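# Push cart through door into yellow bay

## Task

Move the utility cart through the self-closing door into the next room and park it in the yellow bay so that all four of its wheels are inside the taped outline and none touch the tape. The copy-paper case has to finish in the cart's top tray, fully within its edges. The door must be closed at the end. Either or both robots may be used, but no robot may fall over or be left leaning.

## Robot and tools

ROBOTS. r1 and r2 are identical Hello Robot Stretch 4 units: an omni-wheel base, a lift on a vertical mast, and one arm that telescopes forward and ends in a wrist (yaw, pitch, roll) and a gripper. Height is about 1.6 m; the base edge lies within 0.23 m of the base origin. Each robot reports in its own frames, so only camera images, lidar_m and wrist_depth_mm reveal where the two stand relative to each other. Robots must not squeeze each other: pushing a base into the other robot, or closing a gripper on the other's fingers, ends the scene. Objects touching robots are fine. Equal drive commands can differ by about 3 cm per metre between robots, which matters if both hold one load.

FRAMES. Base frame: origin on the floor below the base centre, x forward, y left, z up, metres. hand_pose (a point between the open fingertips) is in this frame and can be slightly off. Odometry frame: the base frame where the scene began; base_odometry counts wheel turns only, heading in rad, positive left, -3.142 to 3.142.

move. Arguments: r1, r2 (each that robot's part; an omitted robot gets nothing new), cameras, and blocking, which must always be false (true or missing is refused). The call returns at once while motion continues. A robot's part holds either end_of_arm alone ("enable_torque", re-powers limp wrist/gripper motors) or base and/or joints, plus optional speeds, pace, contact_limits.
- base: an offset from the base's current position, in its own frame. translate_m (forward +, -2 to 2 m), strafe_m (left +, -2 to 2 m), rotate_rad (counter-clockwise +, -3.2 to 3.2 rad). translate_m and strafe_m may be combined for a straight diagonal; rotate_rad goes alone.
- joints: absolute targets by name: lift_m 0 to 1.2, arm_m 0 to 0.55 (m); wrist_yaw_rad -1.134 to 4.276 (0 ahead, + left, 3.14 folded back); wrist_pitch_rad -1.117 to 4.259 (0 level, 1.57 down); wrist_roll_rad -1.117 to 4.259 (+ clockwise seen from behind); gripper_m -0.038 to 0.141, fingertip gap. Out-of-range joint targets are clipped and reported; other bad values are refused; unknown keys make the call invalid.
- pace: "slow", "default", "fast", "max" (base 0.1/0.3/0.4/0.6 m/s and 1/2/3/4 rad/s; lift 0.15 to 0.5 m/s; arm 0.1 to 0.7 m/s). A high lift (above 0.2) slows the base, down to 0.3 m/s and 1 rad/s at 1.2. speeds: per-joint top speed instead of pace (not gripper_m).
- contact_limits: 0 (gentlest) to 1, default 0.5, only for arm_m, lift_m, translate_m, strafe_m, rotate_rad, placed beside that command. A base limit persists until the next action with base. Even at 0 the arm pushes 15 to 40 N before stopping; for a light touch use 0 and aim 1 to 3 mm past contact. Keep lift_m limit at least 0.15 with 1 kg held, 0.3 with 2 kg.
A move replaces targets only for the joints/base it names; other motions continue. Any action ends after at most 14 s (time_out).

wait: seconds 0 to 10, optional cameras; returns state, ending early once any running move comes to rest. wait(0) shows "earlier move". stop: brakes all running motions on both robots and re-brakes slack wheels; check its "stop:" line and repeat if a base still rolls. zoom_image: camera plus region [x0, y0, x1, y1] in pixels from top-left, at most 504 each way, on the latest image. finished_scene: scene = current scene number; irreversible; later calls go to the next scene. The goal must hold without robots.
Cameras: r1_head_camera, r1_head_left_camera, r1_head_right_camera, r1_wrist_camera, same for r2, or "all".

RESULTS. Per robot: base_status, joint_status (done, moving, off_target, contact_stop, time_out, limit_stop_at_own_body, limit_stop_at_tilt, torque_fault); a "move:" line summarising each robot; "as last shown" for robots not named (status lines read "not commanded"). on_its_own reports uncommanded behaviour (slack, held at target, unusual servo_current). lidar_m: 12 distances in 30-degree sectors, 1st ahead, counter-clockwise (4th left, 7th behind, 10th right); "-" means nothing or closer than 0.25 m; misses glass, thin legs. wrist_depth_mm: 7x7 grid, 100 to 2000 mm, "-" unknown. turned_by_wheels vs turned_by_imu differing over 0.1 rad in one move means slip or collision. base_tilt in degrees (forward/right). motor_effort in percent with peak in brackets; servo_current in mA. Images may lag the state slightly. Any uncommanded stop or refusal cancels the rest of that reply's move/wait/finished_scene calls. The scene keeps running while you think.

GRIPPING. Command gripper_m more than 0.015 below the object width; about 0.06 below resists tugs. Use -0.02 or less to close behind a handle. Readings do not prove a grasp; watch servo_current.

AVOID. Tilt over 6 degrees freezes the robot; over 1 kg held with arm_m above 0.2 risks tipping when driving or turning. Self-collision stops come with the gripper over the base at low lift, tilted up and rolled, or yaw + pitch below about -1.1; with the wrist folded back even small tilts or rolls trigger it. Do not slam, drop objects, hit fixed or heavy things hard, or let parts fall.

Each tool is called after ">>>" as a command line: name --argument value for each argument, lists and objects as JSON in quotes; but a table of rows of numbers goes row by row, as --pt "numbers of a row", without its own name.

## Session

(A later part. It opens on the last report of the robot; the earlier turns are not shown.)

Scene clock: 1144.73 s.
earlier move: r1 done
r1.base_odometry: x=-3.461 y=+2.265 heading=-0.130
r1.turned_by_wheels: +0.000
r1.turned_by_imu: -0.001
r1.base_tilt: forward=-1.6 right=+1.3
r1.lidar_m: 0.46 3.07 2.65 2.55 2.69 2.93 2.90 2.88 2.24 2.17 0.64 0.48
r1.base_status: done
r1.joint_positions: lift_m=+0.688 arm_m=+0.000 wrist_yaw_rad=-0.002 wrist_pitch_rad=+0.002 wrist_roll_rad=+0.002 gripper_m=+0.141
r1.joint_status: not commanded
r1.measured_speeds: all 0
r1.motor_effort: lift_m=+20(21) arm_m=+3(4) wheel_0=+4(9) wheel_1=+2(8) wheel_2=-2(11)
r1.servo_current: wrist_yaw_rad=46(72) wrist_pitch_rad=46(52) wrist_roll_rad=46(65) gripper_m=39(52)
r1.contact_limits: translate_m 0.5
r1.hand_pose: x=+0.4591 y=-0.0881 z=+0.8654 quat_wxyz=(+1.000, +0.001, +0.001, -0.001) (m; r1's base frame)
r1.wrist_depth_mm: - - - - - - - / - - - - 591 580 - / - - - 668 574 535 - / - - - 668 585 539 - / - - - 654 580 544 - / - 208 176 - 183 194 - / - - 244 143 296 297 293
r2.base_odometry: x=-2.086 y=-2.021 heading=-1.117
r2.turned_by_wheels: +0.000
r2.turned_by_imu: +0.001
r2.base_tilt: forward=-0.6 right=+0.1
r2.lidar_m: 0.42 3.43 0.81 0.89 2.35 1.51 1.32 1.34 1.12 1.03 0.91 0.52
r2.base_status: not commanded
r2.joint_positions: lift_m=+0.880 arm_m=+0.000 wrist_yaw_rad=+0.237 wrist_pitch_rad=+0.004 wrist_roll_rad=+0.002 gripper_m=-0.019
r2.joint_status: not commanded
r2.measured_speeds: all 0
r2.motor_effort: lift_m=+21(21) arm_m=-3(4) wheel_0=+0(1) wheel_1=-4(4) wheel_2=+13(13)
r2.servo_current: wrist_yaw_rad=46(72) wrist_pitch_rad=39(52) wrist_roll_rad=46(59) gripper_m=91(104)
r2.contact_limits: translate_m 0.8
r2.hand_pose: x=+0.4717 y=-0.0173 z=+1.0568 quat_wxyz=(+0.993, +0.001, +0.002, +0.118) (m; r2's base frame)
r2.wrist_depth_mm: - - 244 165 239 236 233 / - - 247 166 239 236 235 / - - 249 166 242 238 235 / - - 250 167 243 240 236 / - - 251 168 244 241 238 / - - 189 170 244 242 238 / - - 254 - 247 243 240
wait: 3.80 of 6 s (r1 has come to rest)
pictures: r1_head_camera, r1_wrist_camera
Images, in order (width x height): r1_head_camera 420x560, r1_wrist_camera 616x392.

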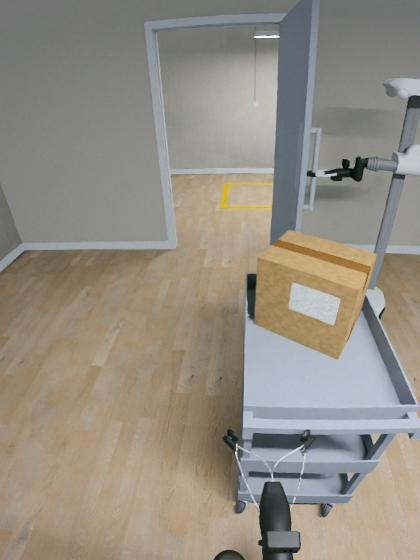

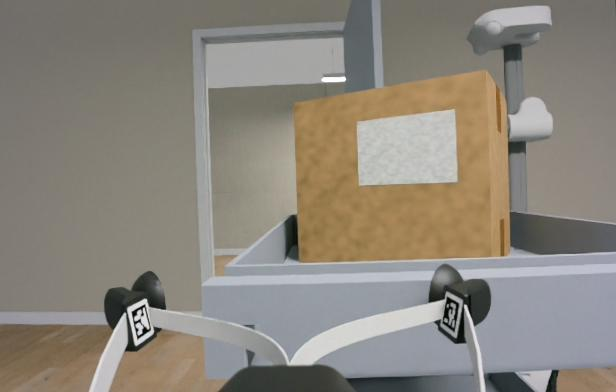

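>>> move --r1 '{"base":{"translate_m":-0.06,"strafe_m":-0.02}}' --blocking false

>>> wait --seconds 1.5

>>> move --r1 '{"base":{"rotate_rad":0.1}}' --blocking false

>>> wait --seconds 1.5

>>> move --r1 '{"base":{"strafe_m":-0.24}}' --blocking false

>>> wait --seconds 3 --cameras '["r1_head_camera","r1_wrist_camera"]'

Scene clock: 1183.40 s.
move: r1 moving
r1.base_odometry: x=-3.493 y=+2.259 heading=-0.131
r1.turned_by_wheels: +0.000
r1.turned_by_imu: +0.000
r1.base_tilt: forward=-1.6 right=+1.3
r1.lidar_m: 0.48 3.08 2.64 2.58 2.67 2.91 2.86 2.86 2.19 2.14 0.68 0.54
r1.base_status: translate_m moving; strafe_m moving
r1.joint_positions: lift_m=+0.688 arm_m=+0.000 wrist_yaw_rad=-0.002 wrist_pitch_rad=+0.002 wrist_roll_rad=+0.002 gripper_m=+0.141
r1.joint_status: not commanded
r1.measured_speeds: translate_m=-0.120 strafe_m=-0.040 rotate_rad=-0.001 lift_m=+0.000 arm_m=+0.000 wrist_yaw_rad=+0.000 wrist_pitch_rad=+0.000 wrist_roll_rad=+0.000
r1.motor_effort: lift_m=+21(21) arm_m=+4(4) wheel_0=-3(5) wheel_1=-6(10) wheel_2=+8(9)
r1.servo_current: wrist_yaw_rad=46(59) wrist_pitch_rad=39(46) wrist_roll_rad=52(72) gripper_m=39(46)
r1.hand_pose: x=+0.4591 y=-0.0881 z=+0.8654 quat_wxyz=(+1.000, +0.001, +0.001, -0.001) (m; r1's base frame)
r1.wrist_depth_mm: - - - - - - - / - - - - - 1708 - / - - - 691 597 549 - / - - - 691 603 554 - / - - - 668 597 544 - / - 210 182 - 187 194 - / - - 1863 143 322 319 1430
r2: as last shown
r2.turned_by_imu: +0.000
r2.lidar_m: 0.39 3.43 0.81 0.92 2.35 1.51 1.32 1.35 1.14 1.01 0.91 0.54
r2.motor_effort: lift_m=+21(21) arm_m=-4(4) wheel_0=+1(1) wheel_1=-3(4) wheel_2=+12(13)
r2.servo_current: wrist_yaw_rad=52(59) wrist_pitch_rad=46(52) wrist_roll_rad=59(59) gripper_m=85(104)
r2.contact_limits: translate_m 0.8
r2.wrist_depth_mm: - - 245 165 237 236 234 / - - 247 165 240 236 234 / - - 249 166 242 239 235 / - - 249 167 243 239 237 / - - 251 168 244 241 238 / - - 188 169 244 242 239 / - - 254 - 247 242 241
pictures: none

Scene clock: 1184.17 s.
earlier move: r1 done
r1.base_odometry: x=-3.523 y=+2.253 heading=-0.131
r1.turned_by_wheels: +0.000
r1.turned_by_imu: +0.000
r1.base_tilt: forward=-1.6 right=+1.2
r1.lidar_m: 0.50 3.14 2.65 2.60 2.72 2.90 2.83 2.87 2.20 2.14 2.27 0.52
r1.base_status: done
r1.joint_positions: lift_m=+0.688 arm_m=+0.000 wrist_yaw_rad=-0.002 wrist_pitch_rad=+0.002 wrist_roll_rad=+0.002 gripper_m=+0.141
r1.joint_status: not commanded
r1.measured_speeds: all 0
r1.motor_effort: lift_m=+20(21) arm_m=+4(4) wheel_0=-3(5) wheel_1=-1(10) wheel_2=-1(9)
r1.servo_current: wrist_yaw_rad=39(59) wrist_pitch_rad=46(46) wrist_roll_rad=52(72) gripper_m=39(46)
r1.hand_pose: x=+0.4591 y=-0.0881 z=+0.8654 quat_wxyz=(+1.000, +0.001, +0.001, -0.001) (m; r1's base frame)
r1.wrist_depth_mm: - - - - - - - / - - - - - - - / - - - 707 615 750 - / - - - 715 615 732 - / - - - 699 615 580 - / - 208 183 - 187 193 - / - - 1756 144 - 351 -
r2.base_odometry: x=-2.086 y=-2.021 heading=-1.117
r2.turned_by_wheels: +0.000
r2.turned_by_imu: +0.000
r2.base_tilt: forward=-0.6 right=+0.1
r2.lidar_m: 0.40 3.43 0.81 0.90 2.33 1.49 1.31 1.34 1.15 1.02 0.92 0.53
r2.base_status: not commanded
r2.joint_positions: lift_m=+0.880 arm_m=+0.000 wrist_yaw_rad=+0.237 wrist_pitch_rad=+0.004 wrist_roll_rad=+0.002 gripper_m=-0.019
r2.joint_status: not commanded
r2.measured_speeds: all 0
r2.motor_effort: lift_m=+21(21) arm_m=-3(4) wheel_0=+0(1) wheel_1=-3(4) wheel_2=+12(13)
r2.servo_current: wrist_yaw_rad=59(65) wrist_pitch_rad=46(52) wrist_roll_rad=59(59) gripper_m=85(104)
r2.contact_limits: translate_m 0.8
r2.hand_pose: x=+0.4717 y=-0.0173 z=+1.0568 quat_wxyz=(+0.993, +0.001, +0.002, +0.118) (m; r2's base frame)
r2.wrist_depth_mm: - - 245 165 239 236 233 / - - 247 166 240 236 236 / - - 248 166 240 238 236 / - - 250 167 243 239 236 / - - 252 168 244 241 237 / - - 189 169 244 242 239 / - - 255 - 248 241 241
wait: 0.77 of 1.5 s (r1 has come to rest)
pictures: none

Scene clock: 1184.67 s.
move: r1 moving
r1.base_odometry: x=-3.523 y=+2.253 heading=-0.031
r1.turned_by_wheels: +0.100
r1.turned_by_imu: +0.100
r1.base_tilt: forward=-1.6 right=+1.3
r1.lidar_m: 0.53 3.21 2.59 2.59 2.84 2.85 2.83 2.63 2.16 2.15 0.63 0.54
r1.base_status: rotate_rad moving
r1.joint_positions: lift_m=+0.688 arm_m=+0.000 wrist_yaw_rad=-0.002 wrist_pitch_rad=+0.002 wrist_roll_rad=+0.002 gripper_m=+0.141
r1.joint_status: not commanded
r1.measured_speeds: all 0
r1.motor_effort: lift_m=+20(21) arm_m=+3(4) wheel_0=-3(8) wheel_1=-4(6) wheel_2=+0(6)
r1.servo_current: wrist_yaw_rad=46(59) wrist_pitch_rad=33(46) wrist_roll_rad=52(52) gripper_m=46(52)
r1.hand_pose: x=+0.4591 y=-0.0881 z=+0.8654 quat_wxyz=(+1.000, +0.001, +0.001, -0.001) (m; r1's base frame)
r1.wrist_depth_mm: - - - - - - - / - - - - - 603 1537 / - - - - 668 559 640 / - - - - 661 569 621 / - - - - 668 569 - / - 210 - 296 183 194 - / - - - 143 342 324 317
r2: as last shown
r2.lidar_m: 0.42 3.45 0.83 0.90 2.39 1.52 1.31 1.33 1.14 1.02 0.91 0.54
r2.motor_effort: lift_m=+21(21) arm_m=-3(4) wheel_0=+1(1) wheel_1=-4(4) wheel_2=+13(13)
r2.servo_current: wrist_yaw_rad=59(65) wrist_pitch_rad=46(52) wrist_roll_rad=39(59) gripper_m=91(98)
r2.contact_limits: translate_m 0.8
r2.wrist_depth_mm: - - 247 165 238 236 232 / - - 247 167 239 237 233 / - - 248 167 241 238 235 / - - 250 167 242 239 236 / - - 252 168 244 242 238 / - - 188 169 245 242 238 / - - 254 - 246 242 241
pictures: none

Scene clock: 1184.90 s.
earlier move: r1 done
r1.base_odometry: x=-3.523 y=+2.253 heading=-0.031
r1.turned_by_wheels: +0.000
r1.turned_by_imu: +0.000
r1.base_tilt: forward=-1.6 right=+1.3
r1.lidar_m: 0.52 3.20 2.62 2.59 2.85 2.86 2.82 2.67 2.14 2.14 0.64 0.53
r1.base_status: done
r1.joint_positions: lift_m=+0.688 arm_m=+0.000 wrist_yaw_rad=-0.002 wrist_pitch_rad=+0.002 wrist_roll_rad=+0.002 gripper_m=+0.141
r1.joint_status: not commanded
r1.measured_speeds: all 0
r1.motor_effort: lift_m=+20(21) arm_m=+4(4) wheel_0=-1(8) wheel_1=-3(6) wheel_2=+0(6)
r1.servo_current: wrist_yaw_rad=59(59) wrist_pitch_rad=33(46) wrist_roll_rad=52(52) gripper_m=39(52)
r1.hand_pose: x=+0.4591 y=-0.0881 z=+0.8654 quat_wxyz=(+1.000, +0.001, +0.001, -0.001) (m; r1's base frame)
r1.wrist_depth_mm: - - - - - - 1618 / - - - - - 597 1618 / - - - - 654 564 1464 / - - - - 661 569 615 / - - - - 654 569 - / - 209 - 300 187 193 - / - - - 143 - 324 322
r2.base_odometry: x=-2.086 y=-2.021 heading=-1.117
r2.turned_by_wheels: +0.000
r2.turned_by_imu: +0.000
r2.base_tilt: forward=-0.6 right=+0.1
r2.lidar_m: 0.41 3.44 0.81 0.91 2.37 1.51 1.32 1.32 1.16 1.02 0.93 0.54
r2.base_status: not commanded
r2.joint_positions: lift_m=+0.880 arm_m=+0.000 wrist_yaw_rad=+0.237 wrist_pitch_rad=+0.004 wrist_roll_rad=+0.002 gripper_m=-0.019
r2.joint_status: not commanded
r2.measured_speeds: all 0
r2.motor_effort: lift_m=+21(21) arm_m=-3(4) wheel_0=+1(1) wheel_1=-3(4) wheel_2=+13(13)
r2.servo_current: wrist_yaw_rad=46(65) wrist_pitch_rad=39(52) wrist_roll_rad=46(59) gripper_m=85(98)
r2.contact_limits: translate_m 0.8
r2.hand_pose: x=+0.4717 y=-0.0173 z=+1.0568 quat_wxyz=(+0.993, +0.001, +0.002, +0.118) (m; r2's base frame)
r2.wrist_depth_mm: - - 246 165 238 236 233 / - - 247 166 239 236 234 / - - 248 166 242 238 235 / - - 250 167 243 239 237 / - - 251 167 245 240 238 / - - 188 170 244 243 239 / - - 254 - 246 243 241
wait: 0.23 of 1.5 s (r1 has come to rest)
pictures: none

Scene clock: 1185.40 s.
move: r1 moving
r1.base_odometry: x=-3.524 y=+2.217 heading=-0.031
r1.turned_by_wheels: +0.000
r1.turned_by_imu: +0.000
r1.base_tilt: forward=-1.6 right=+1.3
r1.lidar_m: 0.50 3.20 2.63 2.62 2.87 2.86 2.82 2.62 2.11 2.10 0.64 0.54
r1.base_status: strafe_m moving
r1.joint_positions: lift_m=+0.688 arm_m=+0.000 wrist_yaw_rad=-0.002 wrist_pitch_rad=+0.002 wrist_roll_rad=+0.002 gripper_m=+0.141
r1.joint_status: not commanded
r1.measured_speeds: translate_m=+0.000 strafe_m=-0.140 rotate_rad=-0.003 lift_m=+0.000 arm_m=+0.000 wrist_yaw_rad=+0.000 wrist_pitch_rad=+0.000 wrist_roll_rad=+0.000
r1.motor_effort: lift_m=+21(21) arm_m=+4(4) wheel_0=+9(11) wheel_1=-8(10) wheel_2=-1(1)
r1.servo_current: wrist_yaw_rad=39(72) wrist_pitch_rad=39(46) wrist_roll_rad=46(65) gripper_m=46(46)
r1.hand_pose: x=+0.4591 y=-0.0881 z=+0.8654 quat_wxyz=(+1.000, +0.001, +0.001, -0.001) (m; r1's base frame)
r1.wrist_depth_mm: - - - - - - - / - - - - - 564 1618 / - - - - 634 549 1499 / - - - - 634 544 1576 / - - - 597 640 535 - / - 208 294 - 187 193 - / - - - 143 338 322 315
r2: as last shown
r2.base_tilt: forward=-0.7 right=+0.0
r2.lidar_m: 0.41 3.44 0.81 0.91 2.34 1.50 1.33 1.33 1.13 1.01 0.94 0.52
r2.servo_current: wrist_yaw_rad=52(65) wrist_pitch_rad=33(52) wrist_roll_rad=46(52) gripper_m=98(98)
r2.contact_limits: translate_m 0.8
r2.wrist_depth_mm: - - 245 166 238 235 233 / - - 247 166 240 236 233 / - - 248 167 241 239 235 / - - 250 167 242 240 236 / - - 251 168 245 241 237 / - - 188 169 243 242 240 / - - 254 - 247 242 240
pictures: none

Scene clock: 1187.03 s.
earlier move: r1 done
r1.base_odometry: x=-3.530 y=+2.014 heading=-0.031
r1.turned_by_wheels: +0.000
r1.turned_by_imu: -0.001
r1.base_tilt: forward=-1.6 right=+1.2
r1.lidar_m: 0.45 0.51 2.83 2.80 3.10 2.89 2.86 2.37 1.94 1.90 2.08 0.50
r1.base_status: done
r1.joint_positions: lift_m=+0.688 arm_m=+0.000 wrist_yaw_rad=-0.002 wrist_pitch_rad=+0.002 wrist_roll_rad=+0.002 gripper_m=+0.141
r1.joint_status: not commanded
r1.measured_speeds: all 0
r1.motor_effort: lift_m=+20(21) arm_m=+4(4) wheel_0=+3(11) wheel_1=-1(10) wheel_2=+1(2)
r1.servo_current: wrist_yaw_rad=46(72) wrist_pitch_rad=46(52) wrist_roll_rad=39(65) gripper_m=33(52)
r1.hand_pose: x=+0.4591 y=-0.0881 z=+0.8654 quat_wxyz=(+1.000, +0.001, +0.001, -0.001) (m; r1's base frame)
r1.wrist_depth_mm: - - - - - - - / - - - - - - - / - - 691 574 609 1618 - / - - 707 580 603 - - / - 597 691 580 564 - - / - 194 - - 187 193 - / 359 342 329 143 304 294 -
r2.base_odometry: x=-2.086 y=-2.021 heading=-1.117
r2.turned_by_wheels: +0.000
r2.turned_by_imu: +0.000
r2.base_tilt: forward=-0.7 right=+0.1
r2.lidar_m: 0.40 3.45 0.82 0.90 2.35 1.48 1.32 1.36 1.13 1.02 0.92 0.53
r2.base_status: not commanded
r2.joint_positions: lift_m=+0.880 arm_m=+0.000 wrist_yaw_rad=+0.237 wrist_pitch_rad=+0.004 wrist_roll_rad=+0.002 gripper_m=-0.019
r2.joint_status: not commanded
r2.measured_speeds: all 0
r2.motor_effort: lift_m=+21(21) arm_m=-3(4) wheel_0=+0(1) wheel_1=-3(4) wheel_2=+12(13)
r2.servo_current: wrist_yaw_rad=59(65) wrist_pitch_rad=39(52) wrist_roll_rad=39(59) gripper_m=91(98)
r2.contact_limits: translate_m 0.8
r2.hand_pose: x=+0.4717 y=-0.0173 z=+1.0568 quat_wxyz=(+0.993, +0.001, +0.002, +0.118) (m; r2's base frame)
r2.wrist_depth_mm: - - 245 166 238 236 233 / - - 247 166 240 236 234 / - - 248 166 242 237 236 / - - 249 167 242 239 237 / - - 251 168 244 241 236 / - - 189 169 243 242 239 / - - 255 - 247 242 241
wait: 1.63 of 3 s (r1 has come to rest)
pictures: r1_head_camera, r1_wrist_camera
Images, in order (width x height): r1_head_camera 420x560, r1_wrist_camera 616x392.

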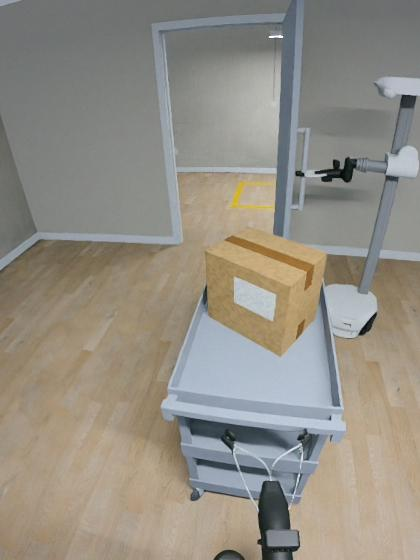

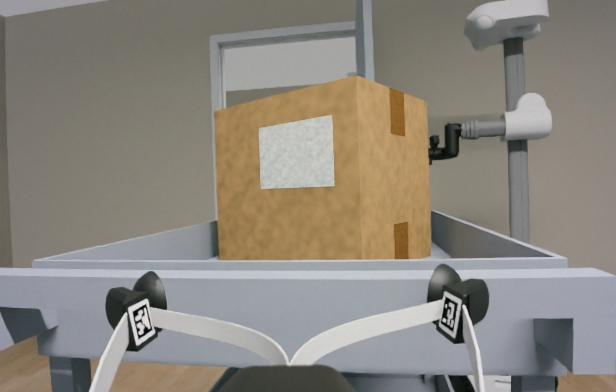

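>>> move --r1 '{"base":{"translate_m":0.26,"strafe_m":-0.09},"contact_limits":{"translate_m":0.5},"pace":"slow"}' --blocking false

>>> wait --seconds 6 --cameras '["r1_head_camera","r1_wrist_camera"]'

Scene clock: 1197.70 s.
move: r1 moving
r1.base_odometry: x=-3.518 y=+2.009 heading=-0.031
r1.turned_by_wheels: +0.000
r1.turned_by_imu: +0.000
r1.base_tilt: forward=-1.6 right=+1.3
r1.lidar_m: 0.48 0.53 2.84 2.83 3.07 2.90 2.87 2.36 1.92 1.91 2.12 0.51
r1.base_status: translate_m moving; strafe_m moving
r1.joint_positions: lift_m=+0.688 arm_m=+0.000 wrist_yaw_rad=-0.002 wrist_pitch_rad=+0.002 wrist_roll_rad=+0.002 gripper_m=+0.141
r1.joint_status: not commanded
r1.measured_speeds: translate_m=+0.049 strafe_m=-0.017 rotate_rad=+0.002 lift_m=+0.000 arm_m=+0.000 wrist_yaw_rad=+0.000 wrist_pitch_rad=+0.000 wrist_roll_rad=+0.000
r1.motor_effort: lift_m=+20(21) arm_m=+4(4) wheel_0=+6(8) wheel_1=+4(4) wheel_2=-7(9)
r1.servo_current: wrist_yaw_rad=65(72) wrist_pitch_rad=46(46) wrist_roll_rad=39(65) gripper_m=39(46)
r1.contact_limits: translate_m 0.5
r1.hand_pose: x=+0.4591 y=-0.0881 z=+0.8654 quat_wxyz=(+1.000, +0.001, +0.001, -0.001) (m; r1's base frame)
r1.wrist_depth_mm: - - - - - - - / - - - - - - - / - - 676 559 597 - - / - - 676 559 621 - - / - 627 668 564 585 - - / - 194 - - - 193 - / 343 325 320 142 298 293 -
r2: as last shown
r2.base_tilt: forward=-0.7 right=+0.0
r2.lidar_m: 0.40 3.43 0.81 0.88 2.40 1.49 1.33 1.35 1.12 1.03 0.93 0.53
r2.servo_current: wrist_yaw_rad=52(65) wrist_pitch_rad=39(52) wrist_roll_rad=59(59) gripper_m=98(104)
r2.contact_limits: translate_m 0.8
r2.wrist_depth_mm: - - 246 165 238 236 233 / - - 247 166 240 236 234 / - - 248 167 241 238 235 / - - 250 167 243 239 236 / - - 252 168 243 240 238 / - - 188 169 244 242 239 / - - 253 - 247 242 241
pictures: none

Scene clock: 1201.20 s.
earlier move: r1 done
r1.base_odometry: x=-3.273 y=+1.916 heading=-0.031
r1.turned_by_wheels: +0.000
r1.turned_by_imu: -0.001
r1.base_tilt: forward=-1.6 right=+1.2
r1.lidar_m: 0.46 2.92 2.88 2.85 3.13 3.14 3.13 2.33 1.87 1.86 2.06 0.49
r1.base_status: done
r1.joint_positions: lift_m=+0.688 arm_m=+0.000 wrist_yaw_rad=-0.002 wrist_pitch_rad=+0.002 wrist_roll_rad=+0.002 gripper_m=+0.141
r1.joint_status: not commanded
r1.measured_speeds: all 0
r1.motor_effort: lift_m=+20(21) arm_m=+4(4) wheel_0=+3(9) wheel_1=+2(6) wheel_2=-3(9)
r1.servo_current: wrist_yaw_rad=52(72) wrist_pitch_rad=46(52) wrist_roll_rad=52(72) gripper_m=46(46)
r1.contact_limits: translate_m 0.5
r1.hand_pose: x=+0.4591 y=-0.0881 z=+0.8654 quat_wxyz=(+1.000, +0.001, +0.001, -0.001) (m; r1's base frame)
r1.wrist_depth_mm: - - - - - - - / - - - - 559 - - / - - - 609 535 1281 - / - - - 609 535 - - / - - 615 615 539 - - / - 195 - - 183 195 - / - 310 306 143 298 296 290
r2.base_odometry: x=-2.086 y=-2.021 heading=-1.117
r2.turned_by_wheels: +0.000
r2.turned_by_imu: +0.000
r2.base_tilt: forward=-0.6 right=+0.1
r2.lidar_m: 0.40 0.84 0.50 0.61 2.34 1.51 1.32 1.35 1.17 1.01 0.91 0.54
r2.base_status: not commanded
r2.joint_positions: lift_m=+0.880 arm_m=+0.000 wrist_yaw_rad=+0.237 wrist_pitch_rad=+0.004 wrist_roll_rad=+0.002 gripper_m=-0.019
r2.joint_status: not commanded
r2.measured_speeds: all 0
r2.motor_effort: lift_m=+21(21) arm_m=-3(4) wheel_0=+1(1) wheel_1=-3(4) wheel_2=+12(13)
r2.servo_current: wrist_yaw_rad=46(65) wrist_pitch_rad=46(52) wrist_roll_rad=46(59) gripper_m=91(104)
r2.contact_limits: translate_m 0.8
r2.hand_pose: x=+0.4717 y=-0.0173 z=+1.0568 quat_wxyz=(+0.993, +0.001, +0.002, +0.118) (m; r2's base frame)
r2.wrist_depth_mm: - - 245 166 238 236 232 / - - 247 166 240 236 234 / - - 249 166 242 238 236 / - - 249 167 243 238 236 / - - 251 168 243 241 238 / - - 187 169 243 243 239 / - - 255 - 247 243 241
wait: 3.50 of 6 s (r1 has come to rest)
pictures: r1_head_camera, r1_wrist_camera
Images, in order (width x height): r1_head_camera 420x560, r1_wrist_camera 616x392.

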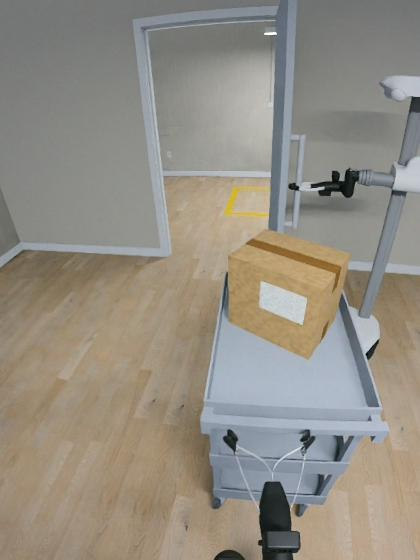

